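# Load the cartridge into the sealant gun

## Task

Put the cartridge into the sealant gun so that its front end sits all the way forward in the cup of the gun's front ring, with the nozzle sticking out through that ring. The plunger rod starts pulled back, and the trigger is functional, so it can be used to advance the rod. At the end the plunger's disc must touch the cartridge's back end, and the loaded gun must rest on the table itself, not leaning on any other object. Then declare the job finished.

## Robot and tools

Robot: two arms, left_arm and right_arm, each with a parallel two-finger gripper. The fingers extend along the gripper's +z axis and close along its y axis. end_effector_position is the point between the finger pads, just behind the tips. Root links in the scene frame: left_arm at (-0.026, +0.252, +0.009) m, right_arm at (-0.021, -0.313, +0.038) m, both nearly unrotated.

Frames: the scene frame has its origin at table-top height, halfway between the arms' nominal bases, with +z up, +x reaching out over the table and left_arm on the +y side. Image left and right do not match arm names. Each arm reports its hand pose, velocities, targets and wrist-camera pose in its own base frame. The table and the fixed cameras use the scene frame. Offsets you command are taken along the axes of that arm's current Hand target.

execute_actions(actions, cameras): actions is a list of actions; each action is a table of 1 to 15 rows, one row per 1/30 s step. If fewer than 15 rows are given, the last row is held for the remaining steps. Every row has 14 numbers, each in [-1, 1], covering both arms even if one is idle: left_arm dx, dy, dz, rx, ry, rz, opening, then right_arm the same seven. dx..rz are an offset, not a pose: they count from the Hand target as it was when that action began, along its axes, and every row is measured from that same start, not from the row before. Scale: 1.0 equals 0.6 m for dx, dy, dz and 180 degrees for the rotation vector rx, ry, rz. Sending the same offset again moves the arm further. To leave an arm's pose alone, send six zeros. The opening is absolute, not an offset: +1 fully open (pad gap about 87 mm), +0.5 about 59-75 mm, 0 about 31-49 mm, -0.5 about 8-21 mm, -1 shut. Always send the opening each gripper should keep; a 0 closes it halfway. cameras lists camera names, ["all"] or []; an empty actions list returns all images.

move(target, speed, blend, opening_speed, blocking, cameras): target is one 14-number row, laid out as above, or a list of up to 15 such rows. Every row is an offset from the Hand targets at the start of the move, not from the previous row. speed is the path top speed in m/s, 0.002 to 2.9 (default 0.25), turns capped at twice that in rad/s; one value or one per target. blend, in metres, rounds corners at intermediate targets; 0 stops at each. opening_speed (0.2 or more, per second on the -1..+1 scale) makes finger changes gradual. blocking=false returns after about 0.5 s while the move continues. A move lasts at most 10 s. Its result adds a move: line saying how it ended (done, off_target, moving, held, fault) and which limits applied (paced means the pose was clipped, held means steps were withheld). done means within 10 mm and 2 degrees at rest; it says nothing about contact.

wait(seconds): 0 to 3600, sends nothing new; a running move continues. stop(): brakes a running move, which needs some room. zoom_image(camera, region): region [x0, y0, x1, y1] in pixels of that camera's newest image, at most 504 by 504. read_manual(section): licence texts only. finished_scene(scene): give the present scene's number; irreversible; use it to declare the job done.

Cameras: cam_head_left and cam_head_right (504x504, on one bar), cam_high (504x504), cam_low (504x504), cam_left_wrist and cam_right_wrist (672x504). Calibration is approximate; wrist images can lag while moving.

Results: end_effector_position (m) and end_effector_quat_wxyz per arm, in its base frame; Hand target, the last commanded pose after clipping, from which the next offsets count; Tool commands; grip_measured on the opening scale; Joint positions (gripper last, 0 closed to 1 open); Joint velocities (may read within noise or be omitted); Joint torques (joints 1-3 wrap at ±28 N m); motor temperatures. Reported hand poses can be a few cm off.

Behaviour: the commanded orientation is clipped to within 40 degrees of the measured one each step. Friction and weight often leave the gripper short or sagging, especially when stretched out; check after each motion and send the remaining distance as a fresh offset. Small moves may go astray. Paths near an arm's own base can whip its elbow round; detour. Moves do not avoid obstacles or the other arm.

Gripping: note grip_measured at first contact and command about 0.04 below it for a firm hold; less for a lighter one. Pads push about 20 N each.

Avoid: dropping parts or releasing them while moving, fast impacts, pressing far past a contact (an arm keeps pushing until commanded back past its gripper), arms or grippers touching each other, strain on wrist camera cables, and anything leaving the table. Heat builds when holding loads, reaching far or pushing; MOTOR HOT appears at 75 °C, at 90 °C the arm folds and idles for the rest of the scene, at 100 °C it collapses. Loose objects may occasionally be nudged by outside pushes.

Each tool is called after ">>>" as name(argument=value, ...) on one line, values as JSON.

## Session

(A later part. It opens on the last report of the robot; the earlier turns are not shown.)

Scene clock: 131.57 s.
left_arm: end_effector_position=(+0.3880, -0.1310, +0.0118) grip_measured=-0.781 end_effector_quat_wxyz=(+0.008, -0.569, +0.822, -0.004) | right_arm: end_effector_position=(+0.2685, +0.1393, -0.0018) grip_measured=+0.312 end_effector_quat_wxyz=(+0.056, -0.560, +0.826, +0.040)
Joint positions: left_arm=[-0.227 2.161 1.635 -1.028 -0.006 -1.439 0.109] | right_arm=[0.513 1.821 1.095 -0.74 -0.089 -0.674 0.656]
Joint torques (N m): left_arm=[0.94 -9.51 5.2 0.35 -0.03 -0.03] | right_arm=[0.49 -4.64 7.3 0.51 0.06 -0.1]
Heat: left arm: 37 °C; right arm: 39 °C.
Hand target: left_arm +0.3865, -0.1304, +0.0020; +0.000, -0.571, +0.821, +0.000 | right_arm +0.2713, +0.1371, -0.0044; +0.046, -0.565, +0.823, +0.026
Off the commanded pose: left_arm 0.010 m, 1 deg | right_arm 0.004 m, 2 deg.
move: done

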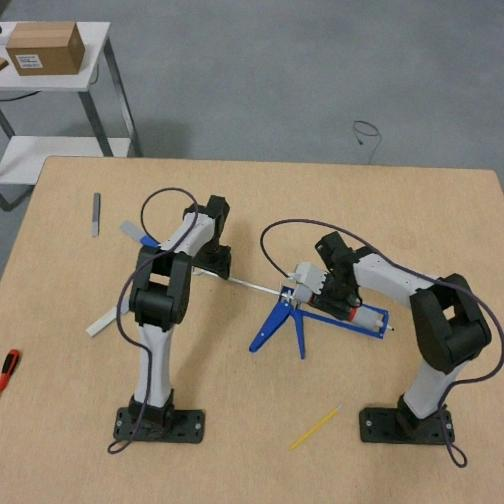

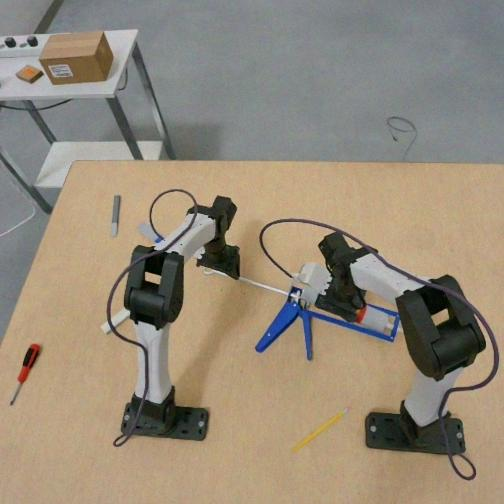

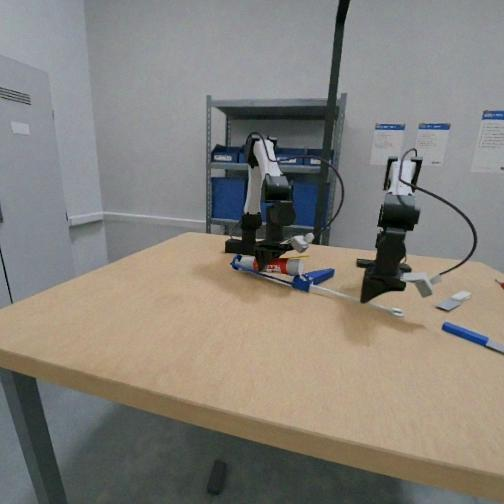

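>>> move(target=[0,0,0,0,0,0,-0.95,0.0238,-0.0007,0.0192,0,0.028,0,-0.1], speed=0.05, cameras=["cam_head_left","cam_head_right","cam_low"])

>>> zoom_image(camera="cam_low", region=[216, 238, 266, 278])

>>> zoom_image(camera="cam_head_left", region=[330, 280, 400, 345])

Scene clock: 134.00 s.
left_arm: end_effector_position=(+0.3858, -0.1310, +0.0119) grip_measured=-0.781 end_effector_quat_wxyz=(+0.004, -0.568, +0.823, -0.002) | right_arm: end_effector_position=(+0.2704, +0.1338, -0.0047) grip_measured=+0.312 end_effector_quat_wxyz=(+0.037, -0.563, +0.826, +0.017)
Joint positions: left_arm=[-0.227 2.161 1.635 -1.036 -0.003 -1.436 0.109] | right_arm=[0.522 1.854 1.12 -0.766 -0.04 -0.673 0.656]
Joint torques (N m): left_arm=[0.95 -9.73 5.19 0.42 -0.07 -0.06] | right_arm=[0.03 -3.1 5.27 0.52 0.15 -0.1]
Heat: left arm: 37 °C; right arm: 38 °C.
Hand target: left_arm +0.3866, -0.1304, +0.0020; +0.000, -0.571, +0.821, +0.000 | right_arm +0.2672, +0.1248, -0.0174; +0.010, -0.566, +0.824, +0.002
Off the commanded pose: left_arm 0.010 m, 1 deg | right_arm 0.016 m, 4 deg.
move: off_target (right_arm)

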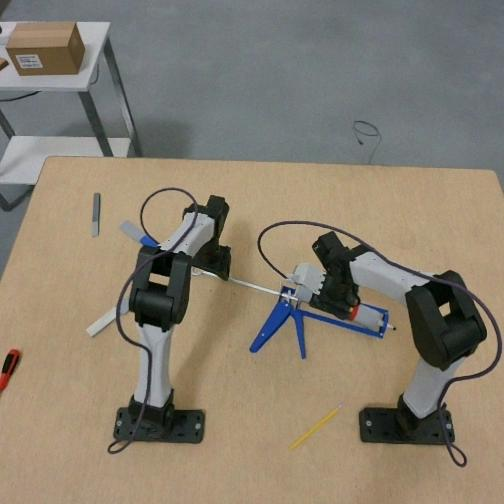

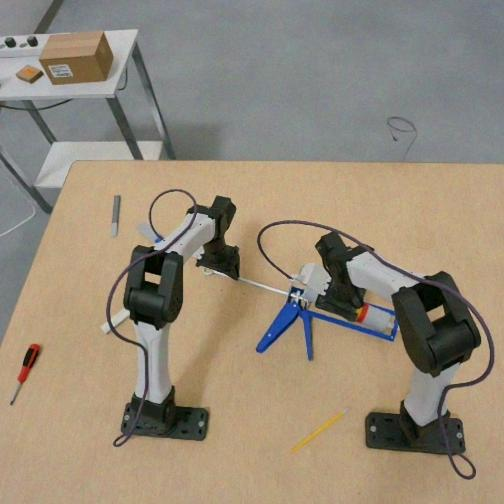

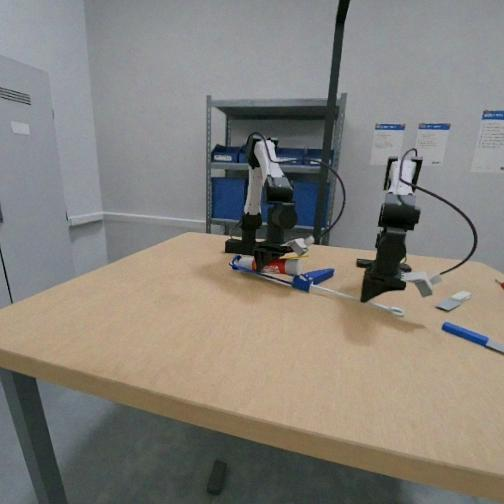

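Scaled by 10.080 from the camera's image (finer frame: 720x720).

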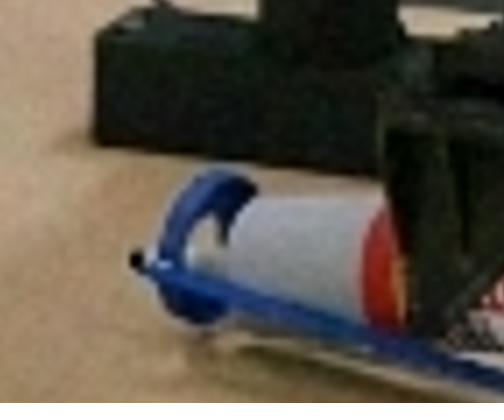

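Scaled by 7.200 from the camera's image (finer frame: 720x720).

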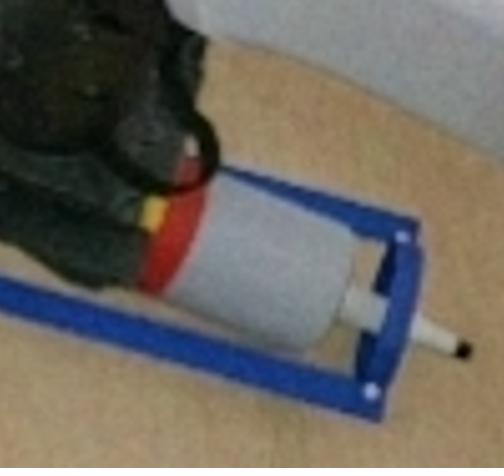

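>>> execute_actions(actions=[])

>>> zoom_image(camera="cam_low", region=[220, 238, 330, 308])

>>> zoom_image(camera="cam_head_left", region=[270, 240, 410, 360])

>>> zoom_image(camera="cam_high", region=[240, 180, 400, 330])

Scene clock: 134.93 s.
left_arm: end_effector_position=(+0.3858, -0.1310, +0.0119) grip_measured=-0.781 end_effector_quat_wxyz=(+0.004, -0.568, +0.823, -0.002) | right_arm: end_effector_position=(+0.2704, +0.1338, -0.0047) grip_measured=+0.312 end_effector_quat_wxyz=(+0.037, -0.563, +0.826, +0.017)
Joint positions: left_arm=[-0.227 2.161 1.635 -1.036 -0.003 -1.436 0.109] | right_arm=[0.522 1.854 1.12 -0.766 -0.04 -0.673 0.656]
Joint velocities: within noise
Joint torques (N m): left_arm=[1.03 -9.69 5.18 0.41 -0.07 -0.06] | right_arm=[0.06 -3.11 5.26 0.52 0.15 -0.1]
Motor temperatures (°C): left_arm=[23 37 30 24 20 19 22] | right_arm=[21 37 29 27 22 24 21]
Heat: left arm: 37 °C; right arm: 37 °C.
Hand target: left_arm +0.3866, -0.1304, +0.0020; +0.000, -0.571, +0.821, +0.000 | right_arm +0.2672, +0.1248, -0.0174; +0.010, -0.566, +0.824, +0.002
Tool commands: left_gripper/opening=-0.95 right_gripper/opening=-0.1
Off the commanded pose: left_arm 0.010 m, 1 deg | right_arm 0.016 m, 4 deg.
camera_calibration:
cam_left_wrist: T_world_to_cam=[[0.92209, -0.38672, 0.01404, -0.40457], [-0.23866, -0.53975, 0.80728, 0.02446], [-0.30462, -0.74774, -0.59, 0.17025]] pos_world=[0.43075, -0.01596, 0.08638]
cam_right_wrist: T_world_to_cam=[[0.9228, -0.38282, 0.04344, -0.19957], [-0.31924, -0.69664, 0.64248, 0.21392], [-0.21569, -0.60675, -0.76507, 0.27815]] pos_world=[0.31245, 0.24139, 0.08403]

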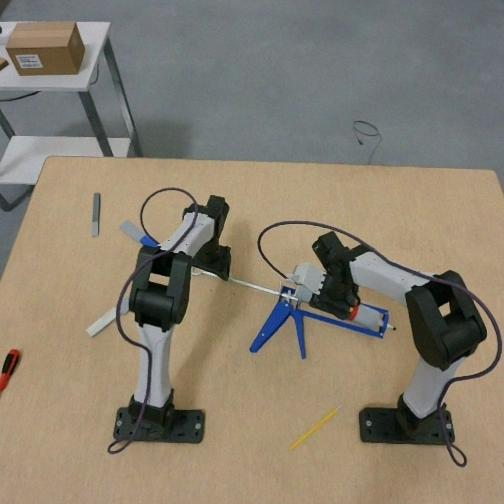

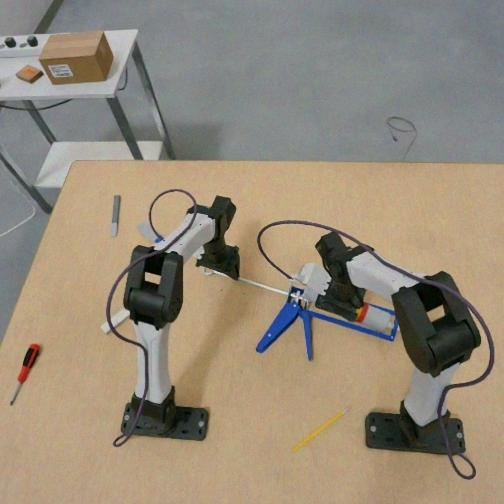

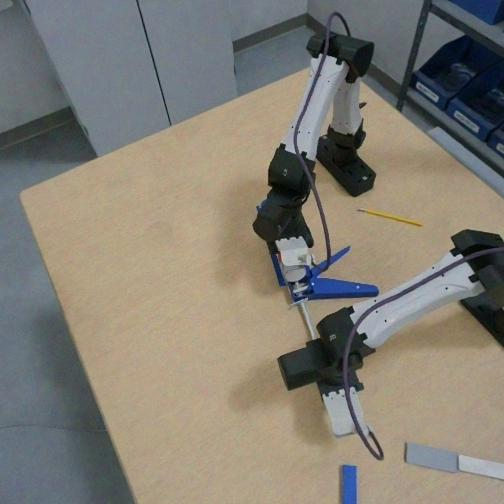

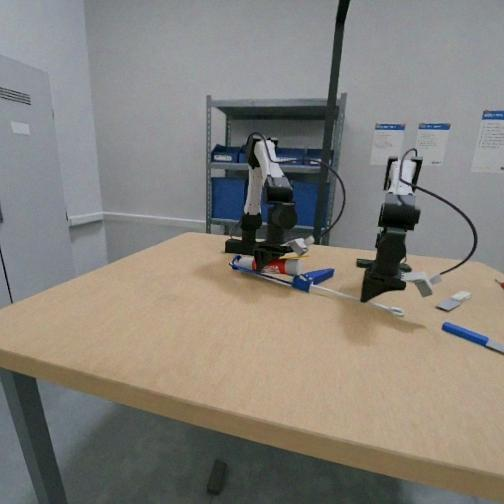

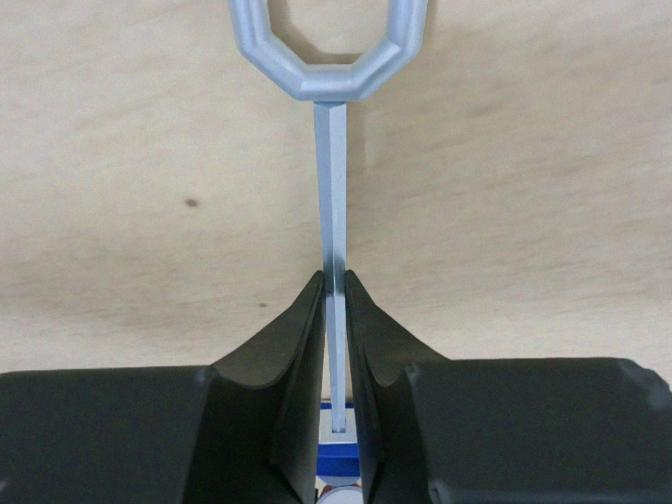

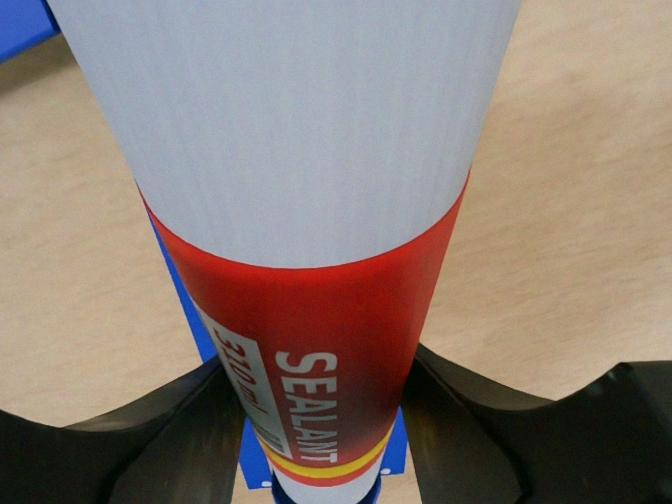

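Scaled by 4.582 from the camera's image (finer frame: 720x720).

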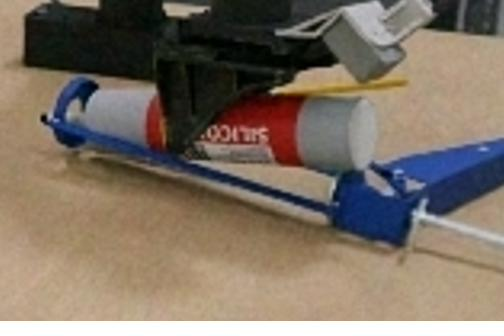

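Scaled by 3.600 from the camera's image (finer frame: 720x720).

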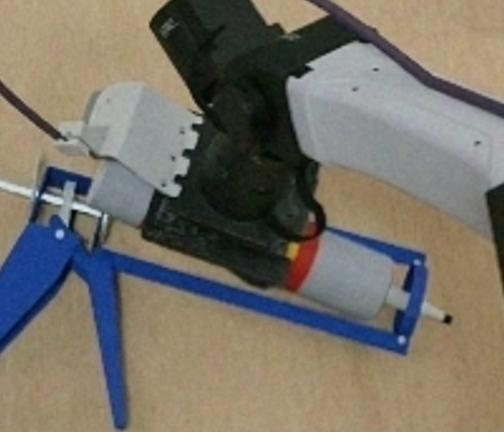

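Scaled by 3.150 from the camera's image (finer frame: 720x720).

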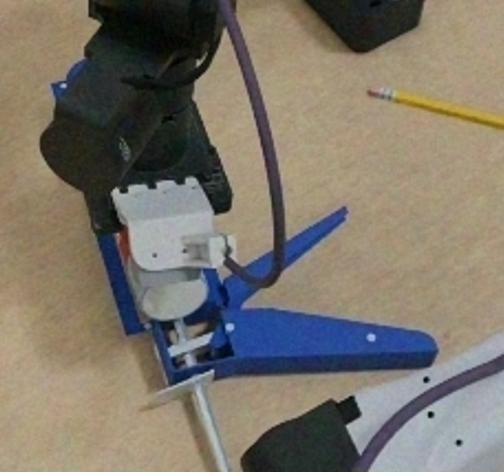

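>>> move(target=[[0,0,0,0,0,0,-0.95,-0.0185,-0.0038,-0.0353,0,-0.05,0,-0.1]], speed=0.06, cameras=["cam_head_left","cam_low","cam_high","cam_right_wrist"])

>>> zoom_image(camera="cam_low", region=[220, 238, 330, 308])

>>> zoom_image(camera="cam_head_left", region=[270, 240, 410, 360])

Scene clock: 138.30 s.
left_arm: end_effector_position=(+0.3858, -0.1310, +0.0119) grip_measured=-0.781 end_effector_quat_wxyz=(+0.004, -0.568, +0.823, -0.002) | right_arm: end_effector_position=(+0.2693, +0.1291, -0.0038) grip_measured=+0.312 end_effector_quat_wxyz=(+0.050, -0.559, +0.827, +0.034)
Joint positions: left_arm=[-0.227 2.161 1.635 -1.036 -0.003 -1.436 0.109] | right_arm=[0.49 1.82 1.083 -0.741 -0.078 -0.696 0.656]
Joint torques (N m): left_arm=[0.94 -9.66 5.16 0.43 -0.07 -0.06] | right_arm=[-0.62 -9.68 4.88 0.78 -0.49 -0.21]
Heat: left arm: 37 °C; right arm: 37 °C.
Hand target: left_arm +0.3866, -0.1304, +0.0020; +0.000, -0.571, +0.821, +0.000 | right_arm +0.2729, +0.1340, +0.0040; +0.075, -0.564, +0.821, +0.046
Off the commanded pose: left_arm 0.010 m, 1 deg | right_arm 0.010 m, 3 deg.
move: off_target (right_arm)
cam_right_wrist: T_world_to_cam=[[0.92042, -0.38975, 0.03048, -0.19886], [-0.32582, -0.72168, 0.61076, 0.21456], [-0.21604, -0.57208, -0.79123, 0.27124]] pos_world=[0.31155, 0.23251, 0.08963]
Images, in order (width x height): cam_head_left 504x504, cam_high 504x504, cam_low 504x504, cam_right_wrist 672x504.

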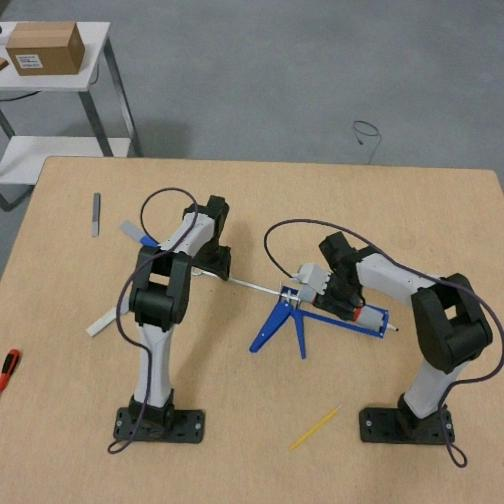

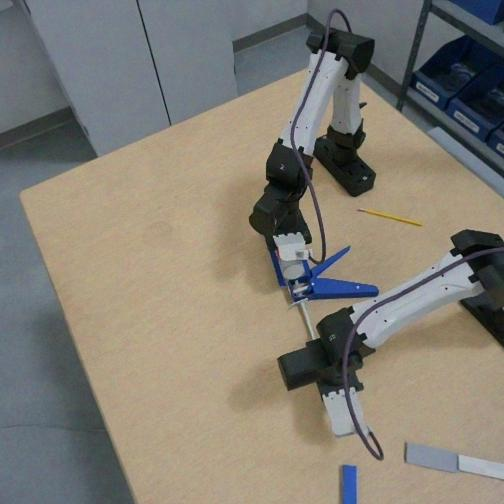

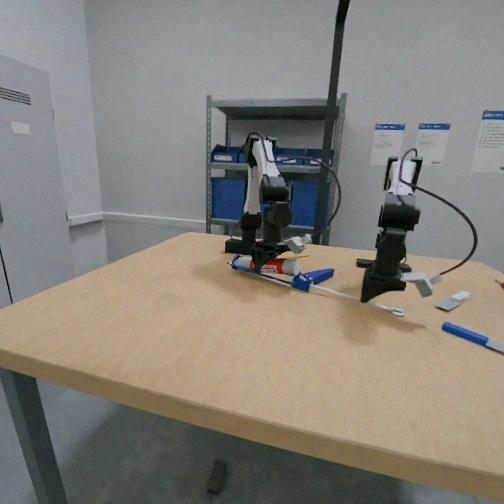

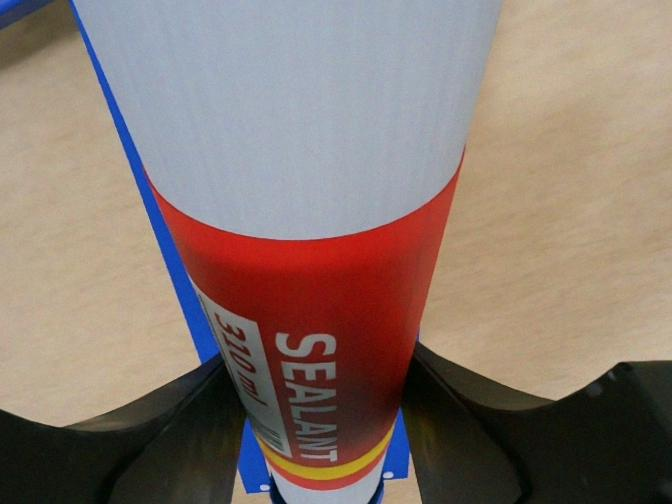

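Scaled by 4.582 from the camera's image (finer frame: 720x720).

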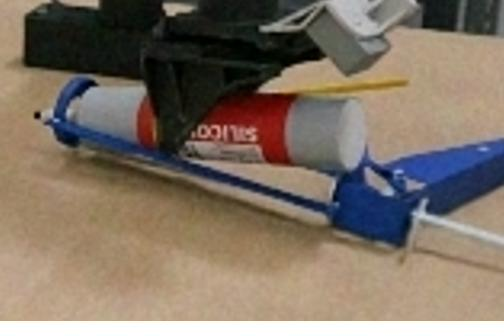

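Scaled by 3.600 from the camera's image (finer frame: 720x720).

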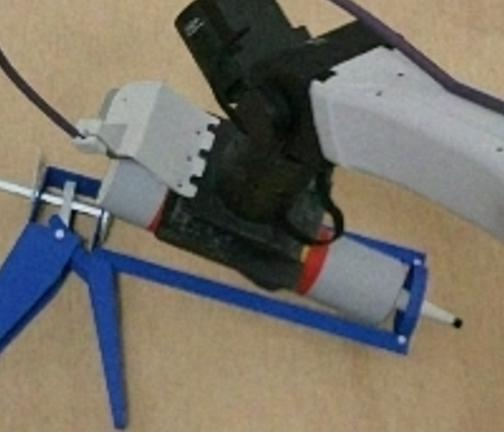

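>>> move(target=[[0,0,0,0,0,0,-0.95,0.0245,-0.0007,-0.003,0,0,0,-0.1]], speed=0.05, cameras=["cam_head_left","cam_low","cam_high","cam_right_wrist"])

>>> zoom_image(camera="cam_low", region=[220, 238, 330, 308])

>>> zoom_image(camera="cam_head_left", region=[270, 240, 410, 360])

>>> zoom_image(camera="cam_high", region=[240, 180, 400, 330])

Scene clock: 140.10 s.
left_arm: end_effector_position=(+0.3858, -0.1310, +0.0119) grip_measured=-0.781 end_effector_quat_wxyz=(+0.004, -0.568, +0.823, -0.002) | right_arm: end_effector_position=(+0.2675, +0.1228, -0.0036) grip_measured=+0.312 end_effector_quat_wxyz=(+0.063, -0.564, +0.822, +0.043)
Joint positions: left_arm=[-0.227 2.161 1.635 -1.036 -0.003 -1.436 0.109] | right_arm=[0.463 1.782 1.038 -0.712 -0.103 -0.733 0.656]
Joint torques (N m): left_arm=[1.03 -9.68 5.18 0.42 -0.06 -0.06] | right_arm=[-1.21 -9.18 4.67 0.6 -0.29 -0.17]
Heat: left arm: 37 °C; right arm: 37 °C.
Hand target: left_arm +0.3866, -0.1304, +0.0020; +0.000, -0.571, +0.821, +0.000 | right_arm +0.2680, +0.1201, +0.0032; +0.075, -0.564, +0.821, +0.046
Off the commanded pose: left_arm 0.010 m, 1 deg | right_arm 0.007 m, 1 deg.
move: done
cam_right_wrist: T_world_to_cam=[[0.92489, -0.37907, 0.02989, -0.20221], [-0.32372, -0.74373, 0.58486, 0.21142], [-0.19947, -0.55061, -0.81058, 0.26037]] pos_world=[0.3074, 0.22395, 0.09344]
Images, in order (width x height): cam_head_left 504x504, cam_high 504x504, cam_low 504x504, cam_right_wrist 672x504.

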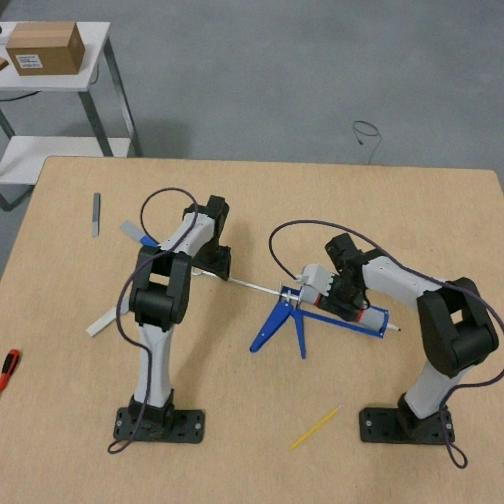

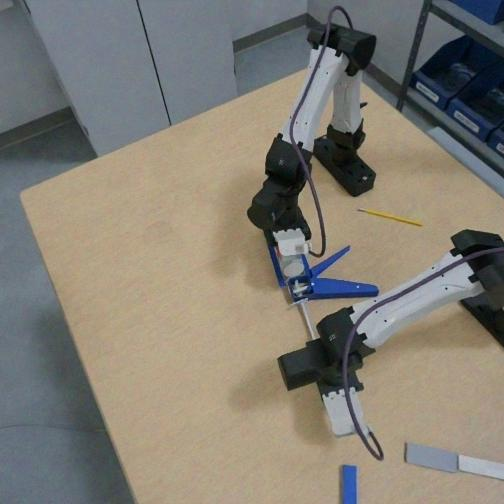

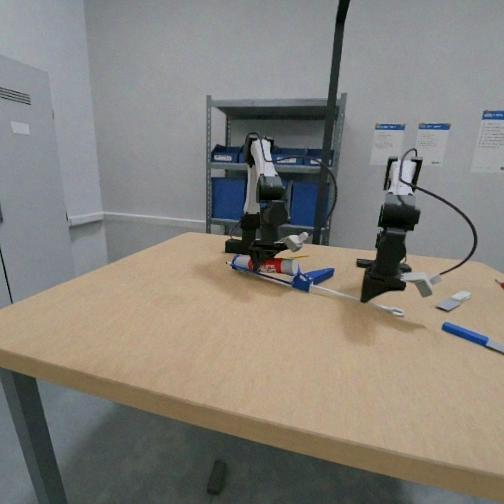

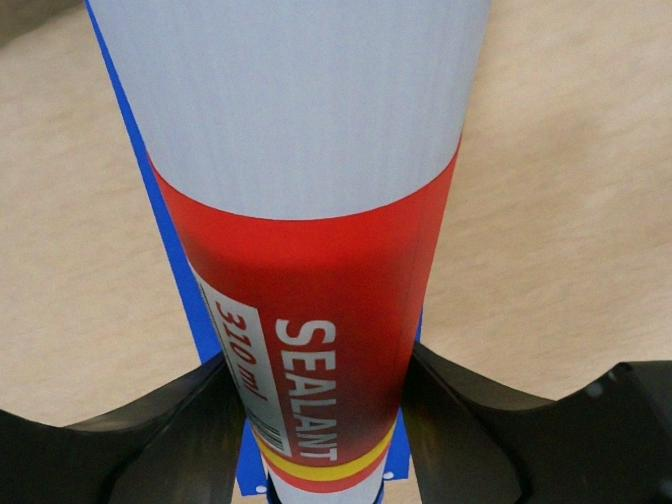

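Scaled by 4.582 from the camera's image (finer frame: 720x720).

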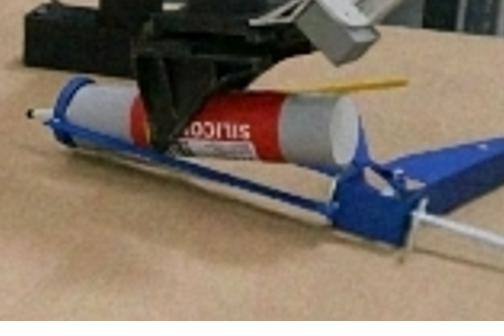

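Scaled by 3.600 from the camera's image (finer frame: 720x720).

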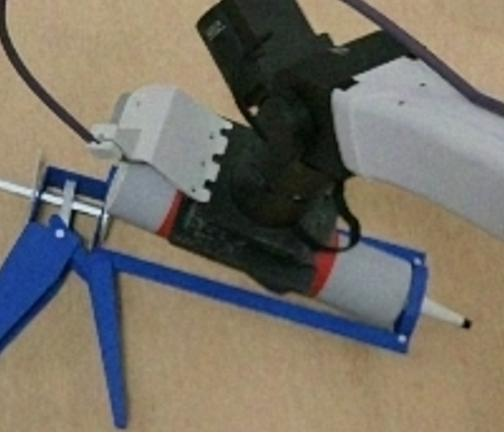

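Scaled by 3.150 from the camera's image (finer frame: 720x720).

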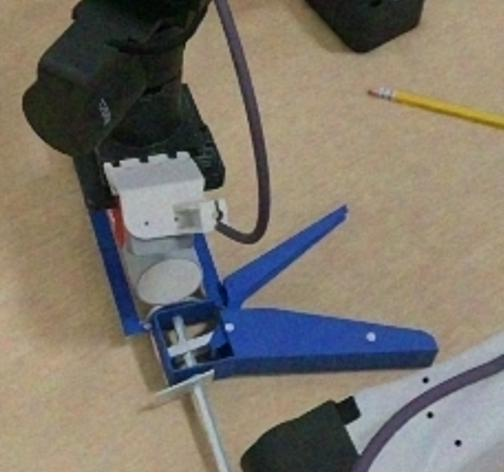

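>>> move(target=[[0,0,0,0,0,0,-0.95,0.0128,0,0.0247,0,0.039,0,-0.1]], speed=0.05, cameras=["cam_head_left","cam_low","cam_high","cam_right_wrist"])

>>> zoom_image(camera="cam_low", region=[220, 238, 330, 308])

>>> zoom_image(camera="cam_head_left", region=[270, 240, 410, 360])

>>> zoom_image(camera="cam_high", region=[240, 180, 400, 330])

Scene clock: 142.90 s.
left_arm: end_effector_position=(+0.3858, -0.1310, +0.0119) grip_measured=-0.781 end_effector_quat_wxyz=(+0.004, -0.568, +0.823, -0.002) | right_arm: end_effector_position=(+0.2675, +0.1214, -0.0055) grip_measured=+0.312 end_effector_quat_wxyz=(+0.044, -0.566, +0.823, +0.025)
Joint positions: left_arm=[-0.227 2.161 1.635 -1.036 -0.003 -1.436 0.109] | right_arm=[0.484 1.814 1.066 -0.741 -0.06 -0.719 0.656]
Joint torques (N m): left_arm=[0.99 -9.73 5.18 0.4 -0.06 -0.05] | right_arm=[0.14 -3.71 6.24 0.45 0.11 0]
Heat: left arm: 37 °C; right arm: 36 °C.
Hand target: left_arm +0.3866, -0.1304, +0.0020; +0.000, -0.571, +0.821, +0.000 | right_arm +0.2663, +0.1154, -0.0127; +0.024, -0.566, +0.824, +0.011
Off the commanded pose: left_arm 0.010 m, 1 deg | right_arm 0.009 m, 3 deg.
move: off_target (right_arm)
cam_right_wrist: T_world_to_cam=[[0.92588, -0.37577, 0.03944, -0.20322], [-0.31589, -0.71259, 0.62644, 0.20581], [-0.20729, -0.59247, -0.77847, 0.26537]] pos_world=[0.30817, 0.22752, 0.08567]
Images, in order (width x height): cam_head_left 504x504, cam_high 504x504, cam_low 504x504, cam_right_wrist 672x504.

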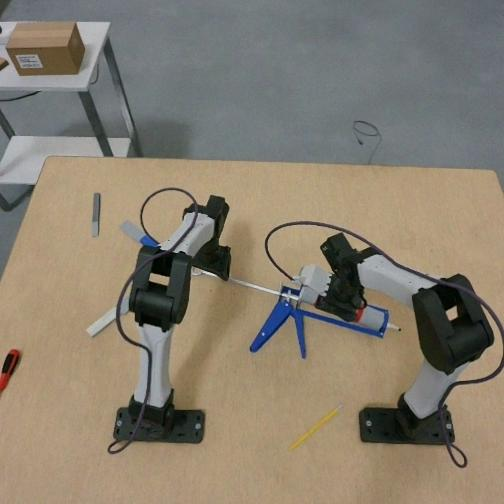

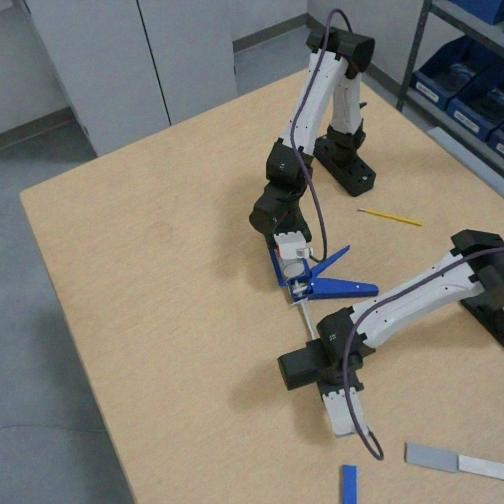

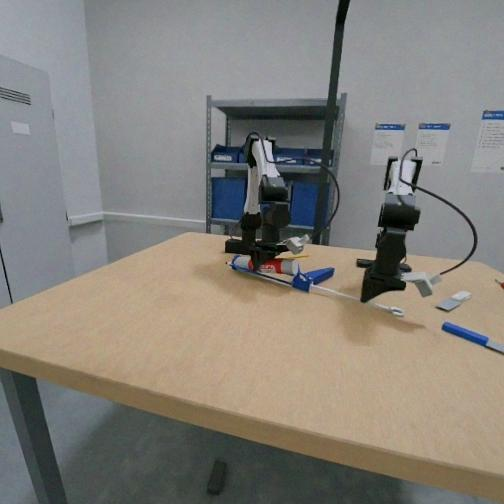

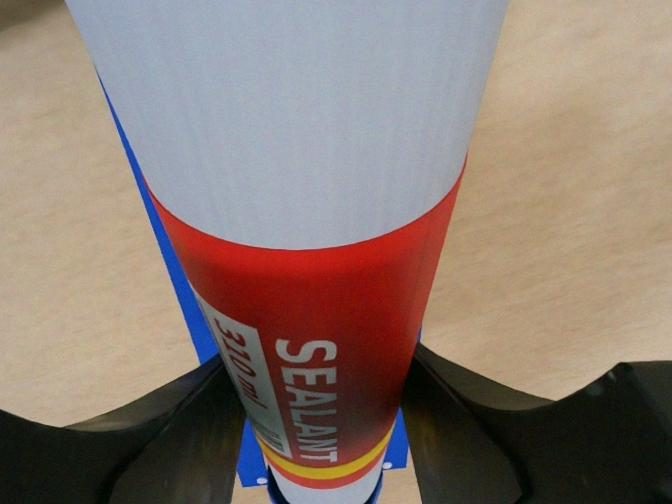

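Scaled by 4.582 from the camera's image (finer frame: 720x720).

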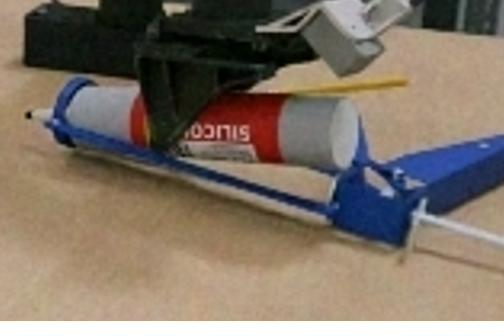

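Scaled by 3.600 from the camera's image (finer frame: 720x720).

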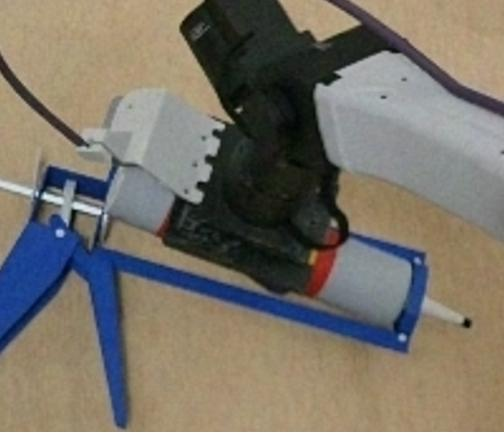

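Scaled by 3.150 from the camera's image (finer frame: 720x720).

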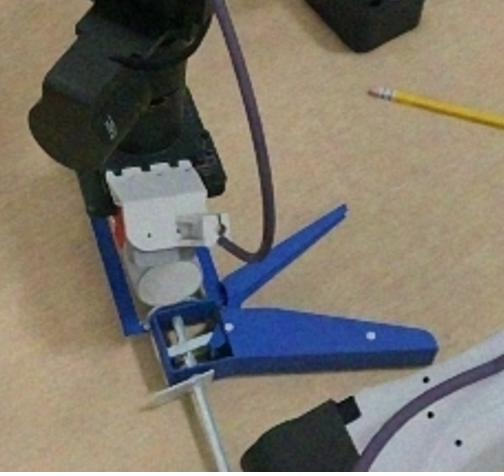

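>>> move(target=[[0,0,0,0,0,0,-0.95,0,0,-0.0117,0,0,0,0.40]], speed=0.05, opening_speed=0.2, cameras=["cam_head_left","cam_low","cam_high","cam_right_wrist"])

>>> zoom_image(camera="cam_low", region=[220, 238, 330, 308])

>>> zoom_image(camera="cam_high", region=[240, 180, 400, 330])

Scene clock: 147.07 s.
left_arm: end_effector_position=(+0.3859, -0.1310, +0.0119) grip_measured=-0.781 end_effector_quat_wxyz=(+0.004, -0.568, +0.823, -0.002) | right_arm: end_effector_position=(+0.2658, +0.1186, -0.0042) grip_measured=+0.399 end_effector_quat_wxyz=(+0.037, -0.566, +0.823, +0.021)
Joint positions: left_arm=[-0.227 2.161 1.635 -1.036 -0.003 -1.436 0.109] | right_arm=[0.484 1.814 1.07 -0.758 -0.05 -0.719 0.7]
Joint torques (N m): left_arm=[1.02 -9.72 5.26 0.37 -0.07 -0.06] | right_arm=[0.12 -4.78 7.08 0.33 0.02 -0.01]
Heat: left arm: 37 °C; right arm: 35 °C.
Hand target: left_arm +0.3866, -0.1304, +0.0020; +0.000, -0.571, +0.821, +0.000 | right_arm +0.2662, +0.1150, -0.0057; +0.025, -0.566, +0.824, +0.011
Off the commanded pose: left_arm 0.010 m, 1 deg | right_arm 0.004 m, 2 deg.
move: done
cam_right_wrist: T_world_to_cam=[[0.92587, -0.3759, 0.03831, -0.20279], [-0.31194, -0.7032, 0.63891, 0.20037], [-0.21322, -0.6035, -0.76833, 0.2673]] pos_world=[0.30726, 0.22599, 0.08512]
Images, in order (width x height): cam_head_left 504x504, cam_high 504x504, cam_low 504x504, cam_right_wrist 672x504.

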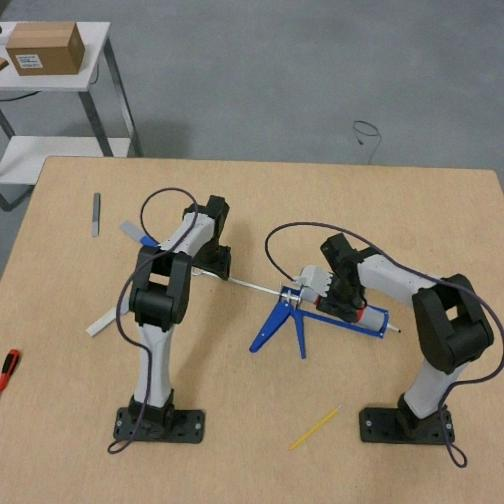

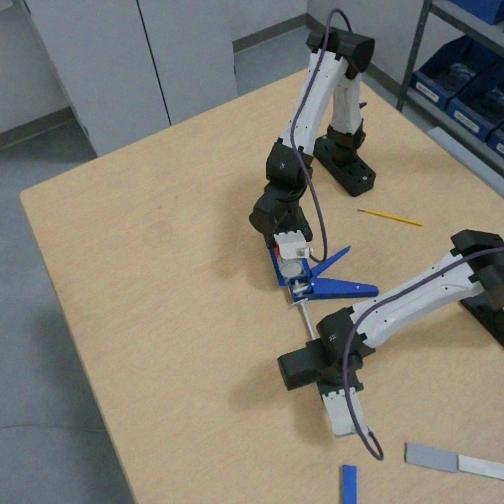

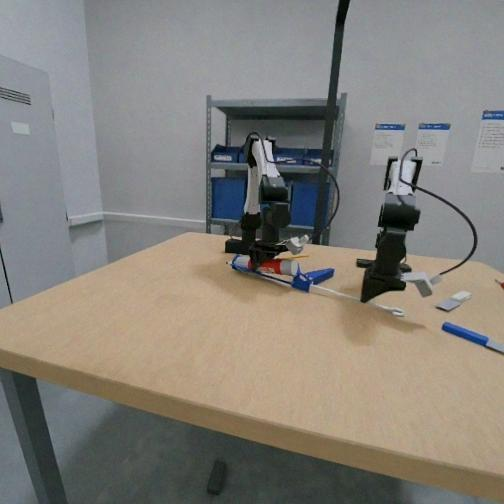

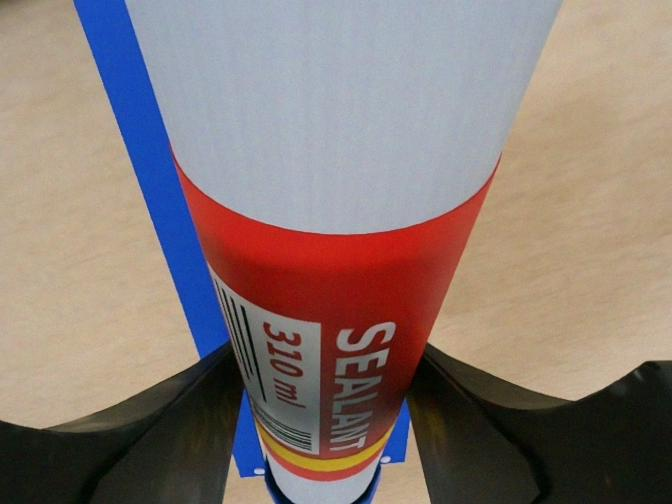

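Scaled by 4.582 from the camera's image (finer frame: 720x720).

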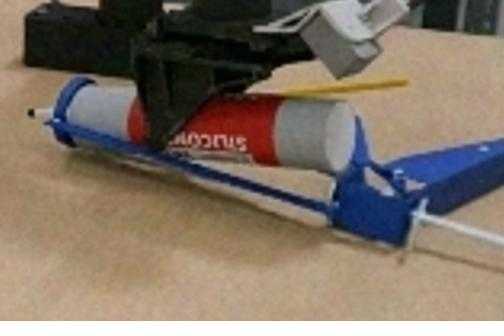

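Scaled by 3.150 from the camera's image (finer frame: 720x720).

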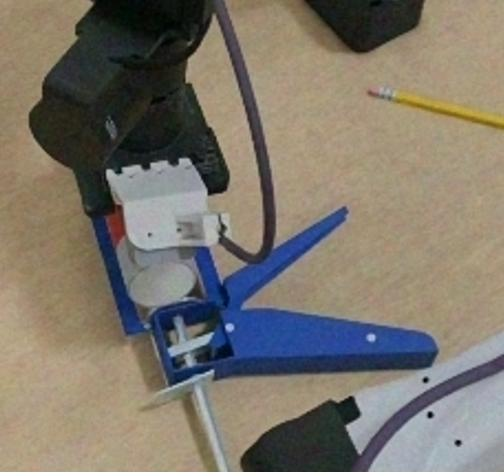

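>>> move(target=[[0,0,0,0,0,0,-0.95,0,0,-0.02,0,0,0,0.40],[0,0,0,0,0,0,-0.95,0,0,-0.06,0,0,0,0.46]], speed=0.05, blend=0.01, cameras=["cam_head_left","cam_low","cam_high","cam_right_wrist"])

>>> zoom_image(camera="cam_low", region=[220, 238, 330, 308])

>>> zoom_image(camera="cam_high", region=[240, 180, 400, 330])

Scene clock: 149.67 s.
left_arm: end_effector_position=(+0.3879, -0.1315, +0.0119) grip_measured=-0.781 end_effector_quat_wxyz=(+0.007, -0.568, +0.823, -0.005) | right_arm: end_effector_position=(+0.2572, +0.1112, +0.0141) grip_measured=+0.460 end_effector_quat_wxyz=(+0.003, -0.566, +0.825, +0.018)
Joint positions: left_arm=[-0.227 2.161 1.635 -1.027 -0.003 -1.436 0.109] | right_arm=[0.484 1.806 1.133 -0.897 -0.035 -0.719 0.73]
Joint torques (N m): left_arm=[1.01 -9.69 5.19 0.35 -0.05 -0.06] | right_arm=[-0.18 -9.62 8.17 0.17 -0.11 -0.03]
Heat: left arm: 37 °C; right arm: 35 °C.
Hand target: left_arm +0.3866, -0.1304, +0.0020; +0.000, -0.571, +0.821, +0.000 | right_arm +0.2652, +0.1134, +0.0303; +0.024, -0.566, +0.824, +0.011
Off the commanded pose: left_arm 0.010 m, 1 deg | right_arm 0.018 m, 3 deg.
move: off_target (right_arm); blend cut to 0.006 m at target 1; target 2's new opening was sent with right_arm's hand 0.018 m and 2 deg from that target
cam_right_wrist: T_world_to_cam=[[0.92685, -0.37538, 0.00609, -0.1982], [-0.27729, -0.67353, 0.68517, 0.16785], [-0.25309, -0.63675, -0.72835, 0.28841]] pos_world=[0.30324, 0.22229, 0.09627]
Images, in order (width x height): cam_head_left 504x504, cam_high 504x504, cam_low 504x504, cam_right_wrist 672x504.

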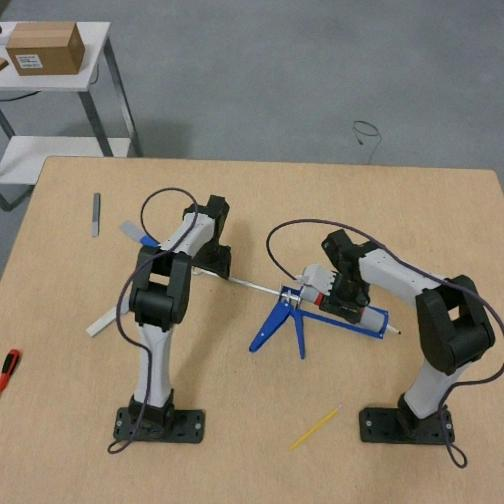

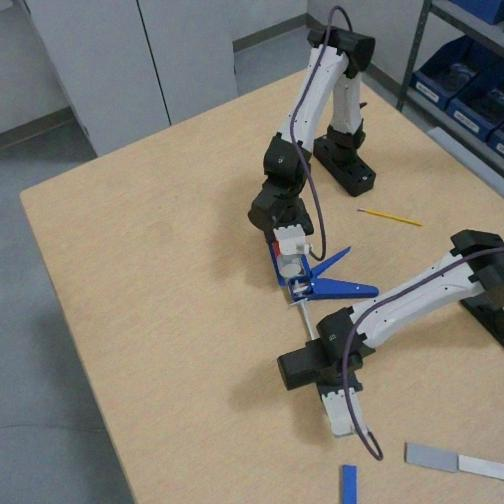

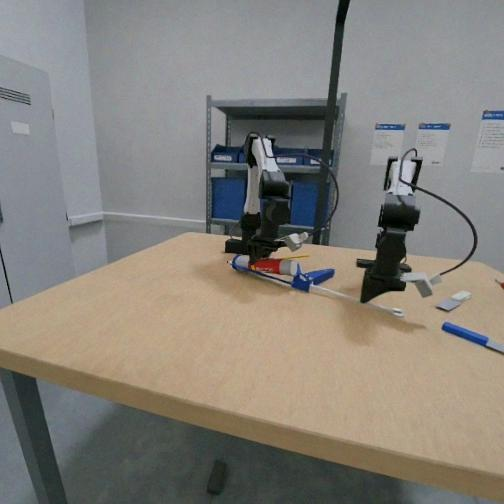

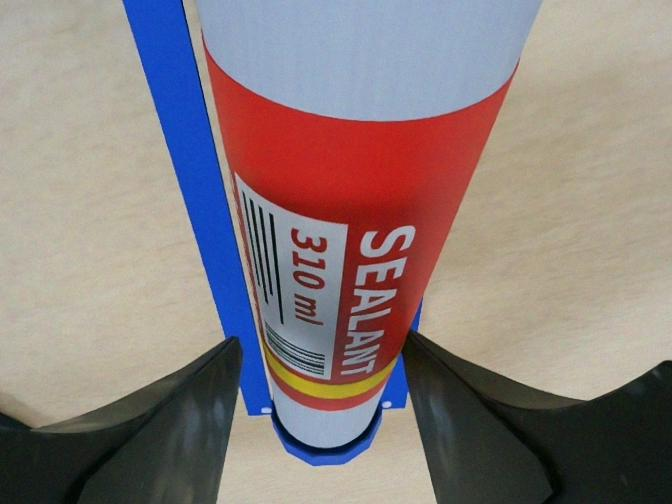

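Scaled by 4.582 from the camera's image (finer frame: 720x720).

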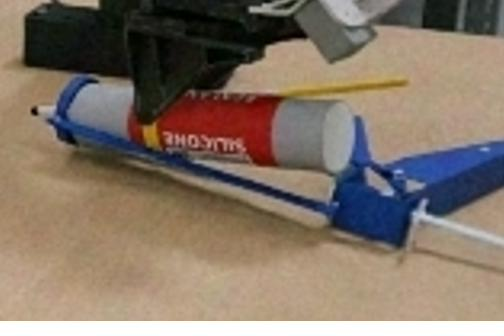

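Scaled by 3.150 from the camera's image (finer frame: 720x720).

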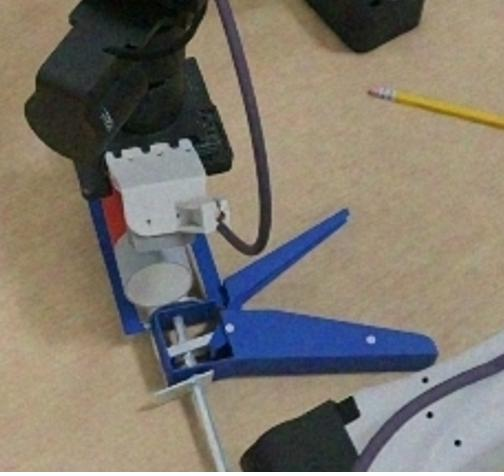

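>>> move(target=[[0,0,0,0,0,0,-0.95,0,0,-0.005,0,0,0,0.7],[0,0,0,0,0,0,-0.95,0,0,-0.12,0,0,0,0.7]], speed=0.08, opening_speed=0.5, cameras=["cam_head_left","cam_low","cam_high","cam_right_wrist"])

>>> zoom_image(camera="cam_low", region=[220, 238, 330, 308])

>>> zoom_image(camera="cam_high", region=[240, 180, 400, 330])

Scene clock: 153.00 s.
left_arm: end_effector_position=(+0.3879, -0.1315, +0.0119) grip_measured=-0.781 end_effector_quat_wxyz=(+0.007, -0.568, +0.823, -0.005) | right_arm: end_effector_position=(+0.2547, +0.1098, +0.0867) grip_measured=+0.700 end_effector_quat_wxyz=(-0.002, -0.565, +0.825, +0.018)
Joint positions: left_arm=[-0.227 2.161 1.635 -1.027 -0.003 -1.436 0.109] | right_arm=[0.484 1.726 1.336 -1.19 -0.035 -0.719 0.85]
Joint torques (N m): left_arm=[0.99 -9.7 5.22 0.35 -0.08 -0.05] | right_arm=[-0.72 -8.88 8.87 0.28 -0.11 -0.11]
Heat: left arm: 37 °C; right arm: 35 °C.
Hand target: left_arm +0.3866, -0.1304, +0.0020; +0.000, -0.571, +0.821, +0.000 | right_arm +0.2632, +0.1100, +0.1022; +0.025, -0.566, +0.824, +0.011
Off the commanded pose: left_arm 0.010 m, 1 deg | right_arm 0.018 m, 3 deg.
move: off_target (right_arm)
cam_right_wrist: T_world_to_cam=[[0.92688, -0.37535, -0.00059, -0.19619], [-0.27099, -0.67027, 0.69086, 0.11407], [-0.25971, -0.64019, -0.72298, 0.3414]] pos_world=[0.30142, 0.22138, 0.16791]
Images, in order (width x height): cam_head_left 504x504, cam_high 504x504, cam_low 504x504, cam_right_wrist 672x504.

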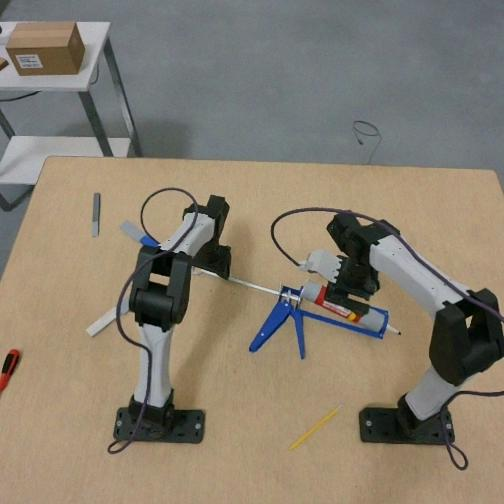

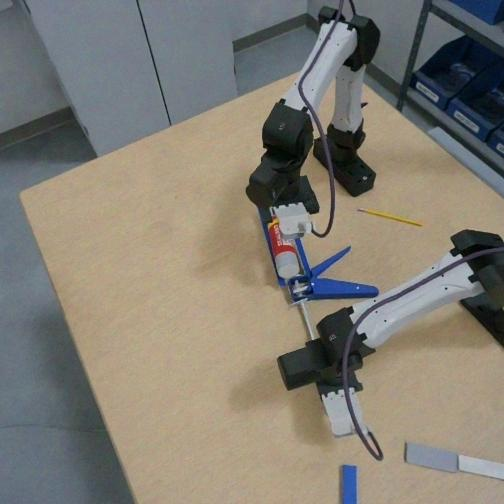

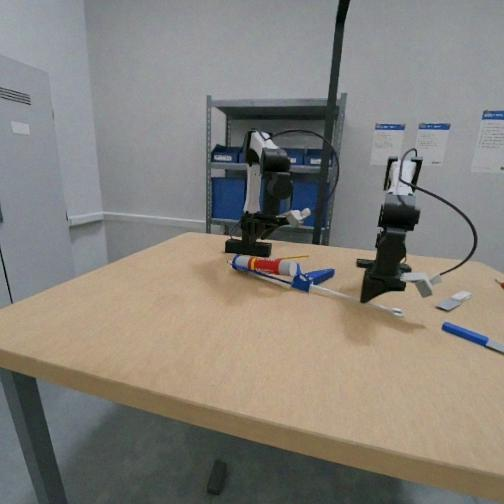

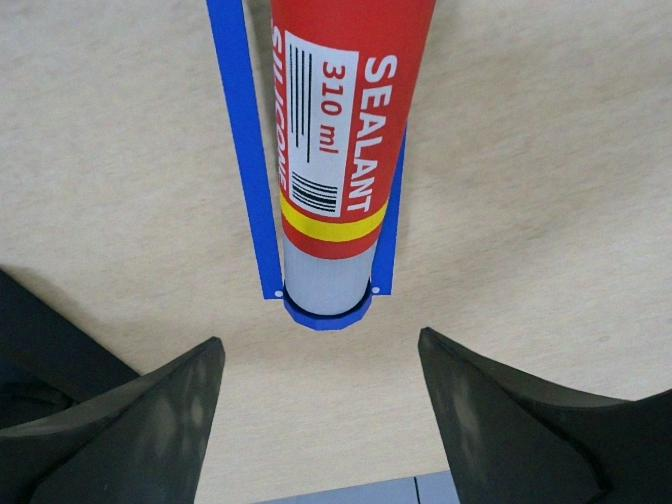

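Scaled by 4.582 from the camera's image (finer frame: 720x720).

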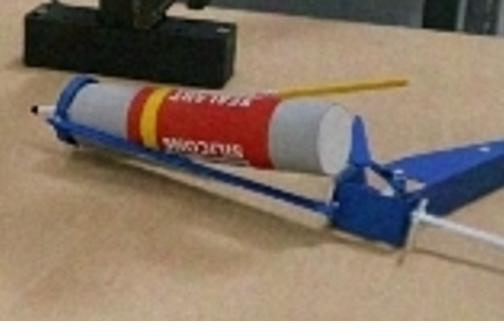

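Scaled by 3.150 from the camera's image (finer frame: 720x720).

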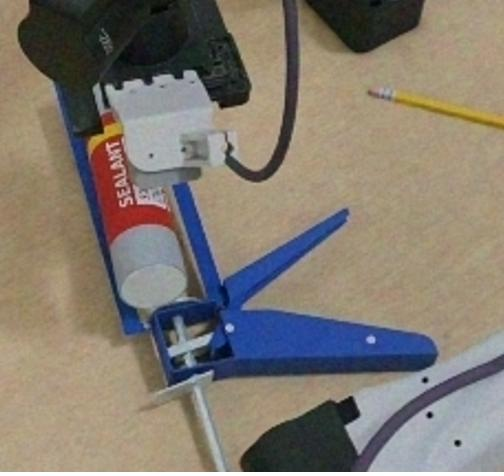

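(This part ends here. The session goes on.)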